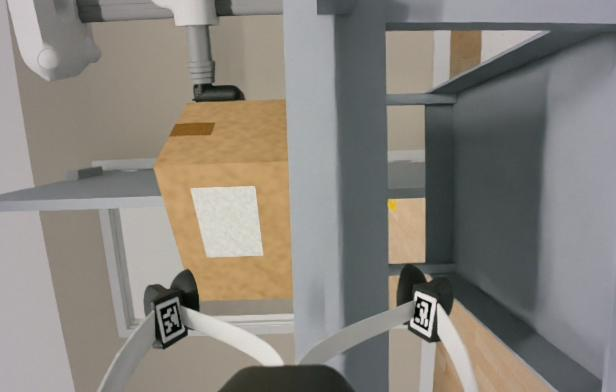

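>>> move --r1 '{"base":{"translate_m":0.12},"contact_limits":{"translate_m":0.2},"pace":"slow"}' --blocking false

>>> wait --seconds 3

>>> move --r1 '{"joints":{"gripper_m":-0.02}}' --blocking false

>>> wait --seconds 2 --cameras '["r1_wrist_camera"]'

Scene clock: 1256.47 s.
move: r1 moving
r1.base_odometry: x=-3.153 y=+1.668 heading=+0.049
r1.turned_by_wheels: +0.000
r1.turned_by_imu: +0.000
r1.base_tilt: forward=-1.6 right=+1.3
r1.lidar_m: 0.50 2.84 3.10 3.09 3.55 3.30 3.30 1.93 1.61 1.63 1.89 0.50
r1.base_status: translate_m moving
r1.joint_positions: lift_m=+0.688 arm_m=+0.000 wrist_yaw_rad=-0.002 wrist_pitch_rad=+0.002 wrist_roll_rad=+1.568 gripper_m=+0.100
r1.joint_status: not commanded
r1.measured_speeds: translate_m=+0.048 strafe_m=+0.000 rotate_rad=+0.000 lift_m=+0.000 arm_m=+0.000 wrist_yaw_rad=+0.000 wrist_pitch_rad=+0.000 wrist_roll_rad=+0.000
r1.motor_effort: lift_m=+20(21) arm_m=+4(4) wheel_0=+6(6) wheel_1=+2(5) wheel_2=-5(6)
r1.servo_current: wrist_yaw_rad=52(59) wrist_pitch_rad=39(46) wrist_roll_rad=52(72) gripper_m=46(52)
r1.contact_limits: translate_m 0.2
r1.hand_pose: x=+0.4591 y=-0.0881 z=+0.8654 quat_wxyz=(+0.708, +0.706, +0.000, -0.002) (m; r1's base frame)
r1.wrist_depth_mm: - - - - 343 1182 - / - - - - - 1921 - / - - 621 569 946 - - / - - 591 580 353 - - / - - 668 634 357 - - / - - 216 732 192 - - / - - - 144 - 1808 -
r2: as last shown
r2.base_tilt: forward=-0.6 right=+0.1
r2.lidar_m: 0.39 0.48 0.28 0.39 2.37 1.50 1.31 1.33 1.15 1.02 0.92 0.53
r2.motor_effort: lift_m=+21(21) arm_m=-3(4) wheel_0=+1(1) wheel_1=-3(4) wheel_2=+12(13)
r2.servo_current: wrist_yaw_rad=59(65) wrist_pitch_rad=46(46) wrist_roll_rad=46(59) gripper_m=98(98)
r2.contact_limits: translate_m 0.8
r2.wrist_depth_mm: - - 246 166 238 236 232 / - - 247 166 240 237 235 / - - 249 166 242 238 236 / - - 251 167 243 238 236 / - - 251 168 245 241 237 / - - 188 169 243 242 238 / - - 254 - 247 242 240
pictures: none

Scene clock: 1258.47 s.
earlier move: r1 done
r1.base_odometry: x=-3.045 y=+1.673 heading=+0.049
r1.turned_by_wheels: +0.000
r1.turned_by_imu: +0.000
r1.base_tilt: forward=-1.6 right=+1.3
r1.lidar_m: 0.41 2.75 3.06 3.07 3.51 3.39 3.39 1.97 1.67 1.65 1.89 0.42
r1.base_status: done
r1.joint_positions: lift_m=+0.688 arm_m=+0.000 wrist_yaw_rad=-0.002 wrist_pitch_rad=+0.002 wrist_roll_rad=+1.568 gripper_m=+0.100
r1.joint_status: not commanded
r1.measured_speeds: all 0
r1.motor_effort: lift_m=+20(21) arm_m=+4(4) wheel_0=+3(7) wheel_1=+4(7) wheel_2=-3(7)
r1.servo_current: wrist_yaw_rad=46(72) wrist_pitch_rad=52(52) wrist_roll_rad=46(72) gripper_m=39(52)
r1.contact_limits: translate_m 0.2
r1.hand_pose: x=+0.4591 y=-0.0881 z=+0.8654 quat_wxyz=(+0.708, +0.706, +0.000, -0.002) (m; r1's base frame)
r1.wrist_depth_mm: - - 991 231 232 1756 - / - - 621 235 236 - - / - 530 477 179 240 - - / - 496 492 182 244 - - / - - 549 530 248 - - / - - 591 597 198 - - / - - - 144 253 1618 -
r2.base_odometry: x=-2.086 y=-2.021 heading=-1.117
r2.turned_by_wheels: +0.000
r2.turned_by_imu: +0.000
r2.base_tilt: forward=-0.7 right=+0.1
r2.lidar_m: 0.42 0.46 0.30 0.39 2.37 1.48 1.32 1.35 1.14 0.99 0.91 0.54
r2.base_status: not commanded
r2.joint_positions: lift_m=+0.880 arm_m=+0.000 wrist_yaw_rad=+0.237 wrist_pitch_rad=+0.004 wrist_roll_rad=+0.002 gripper_m=-0.019
r2.joint_status: not commanded
r2.measured_speeds: all 0
r2.motor_effort: lift_m=+21(21) arm_m=-3(4) wheel_0=+0(1) wheel_1=-4(4) wheel_2=+13(13)
r2.servo_current: wrist_yaw_rad=46(65) wrist_pitch_rad=39(46) wrist_roll_rad=46(59) gripper_m=91(104)
r2.contact_limits: translate_m 0.8
r2.hand_pose: x=+0.4717 y=-0.0173 z=+1.0568 quat_wxyz=(+0.993, +0.001, +0.002, +0.118) (m; r2's base frame)
r2.wrist_depth_mm: - - 248 166 237 236 233 / - - 247 166 240 237 235 / - - 249 167 240 238 236 / - - 249 167 243 238 237 / - - 252 168 244 241 237 / - - 188 170 243 241 239 / - - 253 - 247 242 242
wait: 2.00 of 3 s (r1 has come to rest)
pictures: none

Scene clock: 1258.97 s.
move: r1 moving
r1.base_odometry: x=-3.045 y=+1.673 heading=+0.049
r1.turned_by_wheels: +0.000
r1.turned_by_imu: +0.000
r1.base_tilt: forward=-1.6 right=+1.2
r1.lidar_m: 0.42 2.74 3.08 3.05 3.51 3.42 3.41 1.95 1.66 1.66 1.89 0.42
r1.base_status: not commanded
r1.joint_positions: lift_m=+0.688 arm_m=+0.000 wrist_yaw_rad=-0.002 wrist_pitch_rad=+0.002 wrist_roll_rad=+1.568 gripper_m=+0.084
r1.joint_status: gripper_m moving
r1.measured_speeds: all 0
r1.motor_effort: lift_m=+20(20) arm_m=+4(4) wheel_0=+4(5) wheel_1=+4(4) wheel_2=-3(3)
r1.servo_current: wrist_yaw_rad=52(52) wrist_pitch_rad=39(52) wrist_roll_rad=46(59) gripper_m=85(85)
r1.contact_limits: translate_m 0.2
r1.hand_pose: x=+0.4591 y=-0.0881 z=+0.8654 quat_wxyz=(+0.708, +0.706, +0.000, -0.002) (m; r1's base frame)
r1.wrist_depth_mm: - - 991 233 232 1708 - / - - 627 234 236 - - / - 525 477 180 239 - - / - 500 492 182 244 - - / - - 554 525 247 - - / - - 212 597 195 - - / - - - 143 255 1661 -
r2: as last shown
r2.base_tilt: forward=-0.6 right=+0.1
r2.lidar_m: 0.40 0.48 0.29 0.42 2.36 1.48 1.32 1.35 1.15 1.01 0.92 0.54
r2.motor_effort: lift_m=+21(21) arm_m=-3(4) wheel_0=+0(1) wheel_1=-3(4) wheel_2=+13(13)
r2.servo_current: wrist_yaw_rad=59(59) wrist_pitch_rad=52(52) wrist_roll_rad=39(59) gripper_m=91(104)
r2.contact_limits: translate_m 0.8
r2.wrist_depth_mm: - - 246 165 239 235 233 / - - 247 166 239 236 234 / - - 248 167 241 236 236 / - - 250 167 243 239 236 / - - 252 168 244 241 237 / - - 189 170 244 242 239 / - - 254 - 246 242 241
pictures: none

Scene clock: 1260.40 s.
earlier move: r1 done
r1.base_odometry: x=-3.045 y=+1.673 heading=+0.049
r1.turned_by_wheels: +0.000
r1.turned_by_imu: +0.000
r1.base_tilt: forward=-1.6 right=+1.2
r1.lidar_m: 0.41 2.72 3.06 3.05 3.51 3.40 3.41 1.98 1.64 1.66 1.92 0.44
r1.base_status: not commanded
r1.joint_positions: lift_m=+0.688 arm_m=+0.000 wrist_yaw_rad=-0.002 wrist_pitch_rad=+0.006 wrist_roll_rad=+1.568 gripper_m=-0.019
r1.joint_status: all done
r1.measured_speeds: all 0
r1.motor_effort: lift_m=+20(20) arm_m=+0(4) wheel_0=+3(5) wheel_1=+3(4) wheel_2=-2(3)
r1.servo_current: wrist_yaw_rad=52(65) wrist_pitch_rad=46(52) wrist_roll_rad=39(65) gripper_m=72(150)
r1.contact_limits: translate_m 0.2
r1.hand_pose: x=+0.4591 y=-0.0881 z=+0.8645 quat_wxyz=(+0.708, +0.706, +0.001, -0.003) (m; r1's base frame)
r1.wrist_depth_mm: - - 976 - 224 1661 - / - - 580 226 228 - - / - 469 462 232 234 - - / - 496 492 235 237 - - / - - 554 179 240 - - / - - 207 198 181 778 - / - - - 153 249 145 -
r2.base_odometry: x=-2.086 y=-2.021 heading=-1.117
r2.turned_by_wheels: +0.000
r2.turned_by_imu: +0.000
r2.base_tilt: forward=-0.6 right=+0.1
r2.lidar_m: 0.40 0.47 0.29 0.42 2.38 1.49 1.32 1.33 1.14 1.01 0.91 0.54
r2.base_status: not commanded
r2.joint_positions: lift_m=+0.880 arm_m=+0.000 wrist_yaw_rad=+0.237 wrist_pitch_rad=+0.004 wrist_roll_rad=+0.002 gripper_m=-0.019
r2.joint_status: not commanded
r2.measured_speeds: all 0
r2.motor_effort: lift_m=+21(21) arm_m=-3(4) wheel_0=+1(1) wheel_1=-3(4) wheel_2=+12(13)
r2.servo_current: wrist_yaw_rad=52(65) wrist_pitch_rad=46(52) wrist_roll_rad=46(65) gripper_m=91(104)
r2.contact_limits: translate_m 0.8
r2.hand_pose: x=+0.4717 y=-0.0173 z=+1.0568 quat_wxyz=(+0.993, +0.001, +0.002, +0.118) (m; r2's base frame)
r2.wrist_depth_mm: - - 246 166 237 236 233 / - - 247 166 239 238 235 / - - 248 166 241 237 236 / - - 249 168 243 239 237 / - - 251 168 244 241 237 / - - 189 169 243 242 239 / - - 255 - 247 242 241
wait: 1.43 of 2 s (r1 has come to rest)
pictures: r1_wrist_camera
Images, in order (width x height): r1_wrist_camera 616x392.

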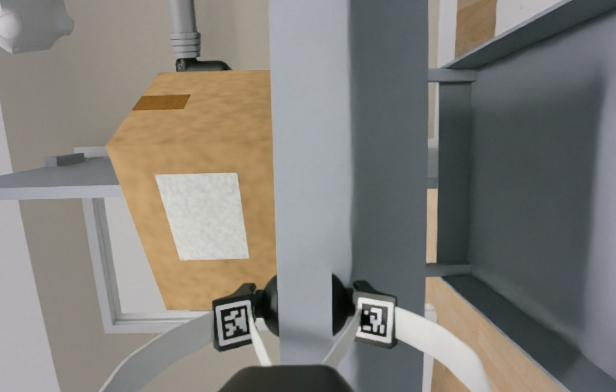

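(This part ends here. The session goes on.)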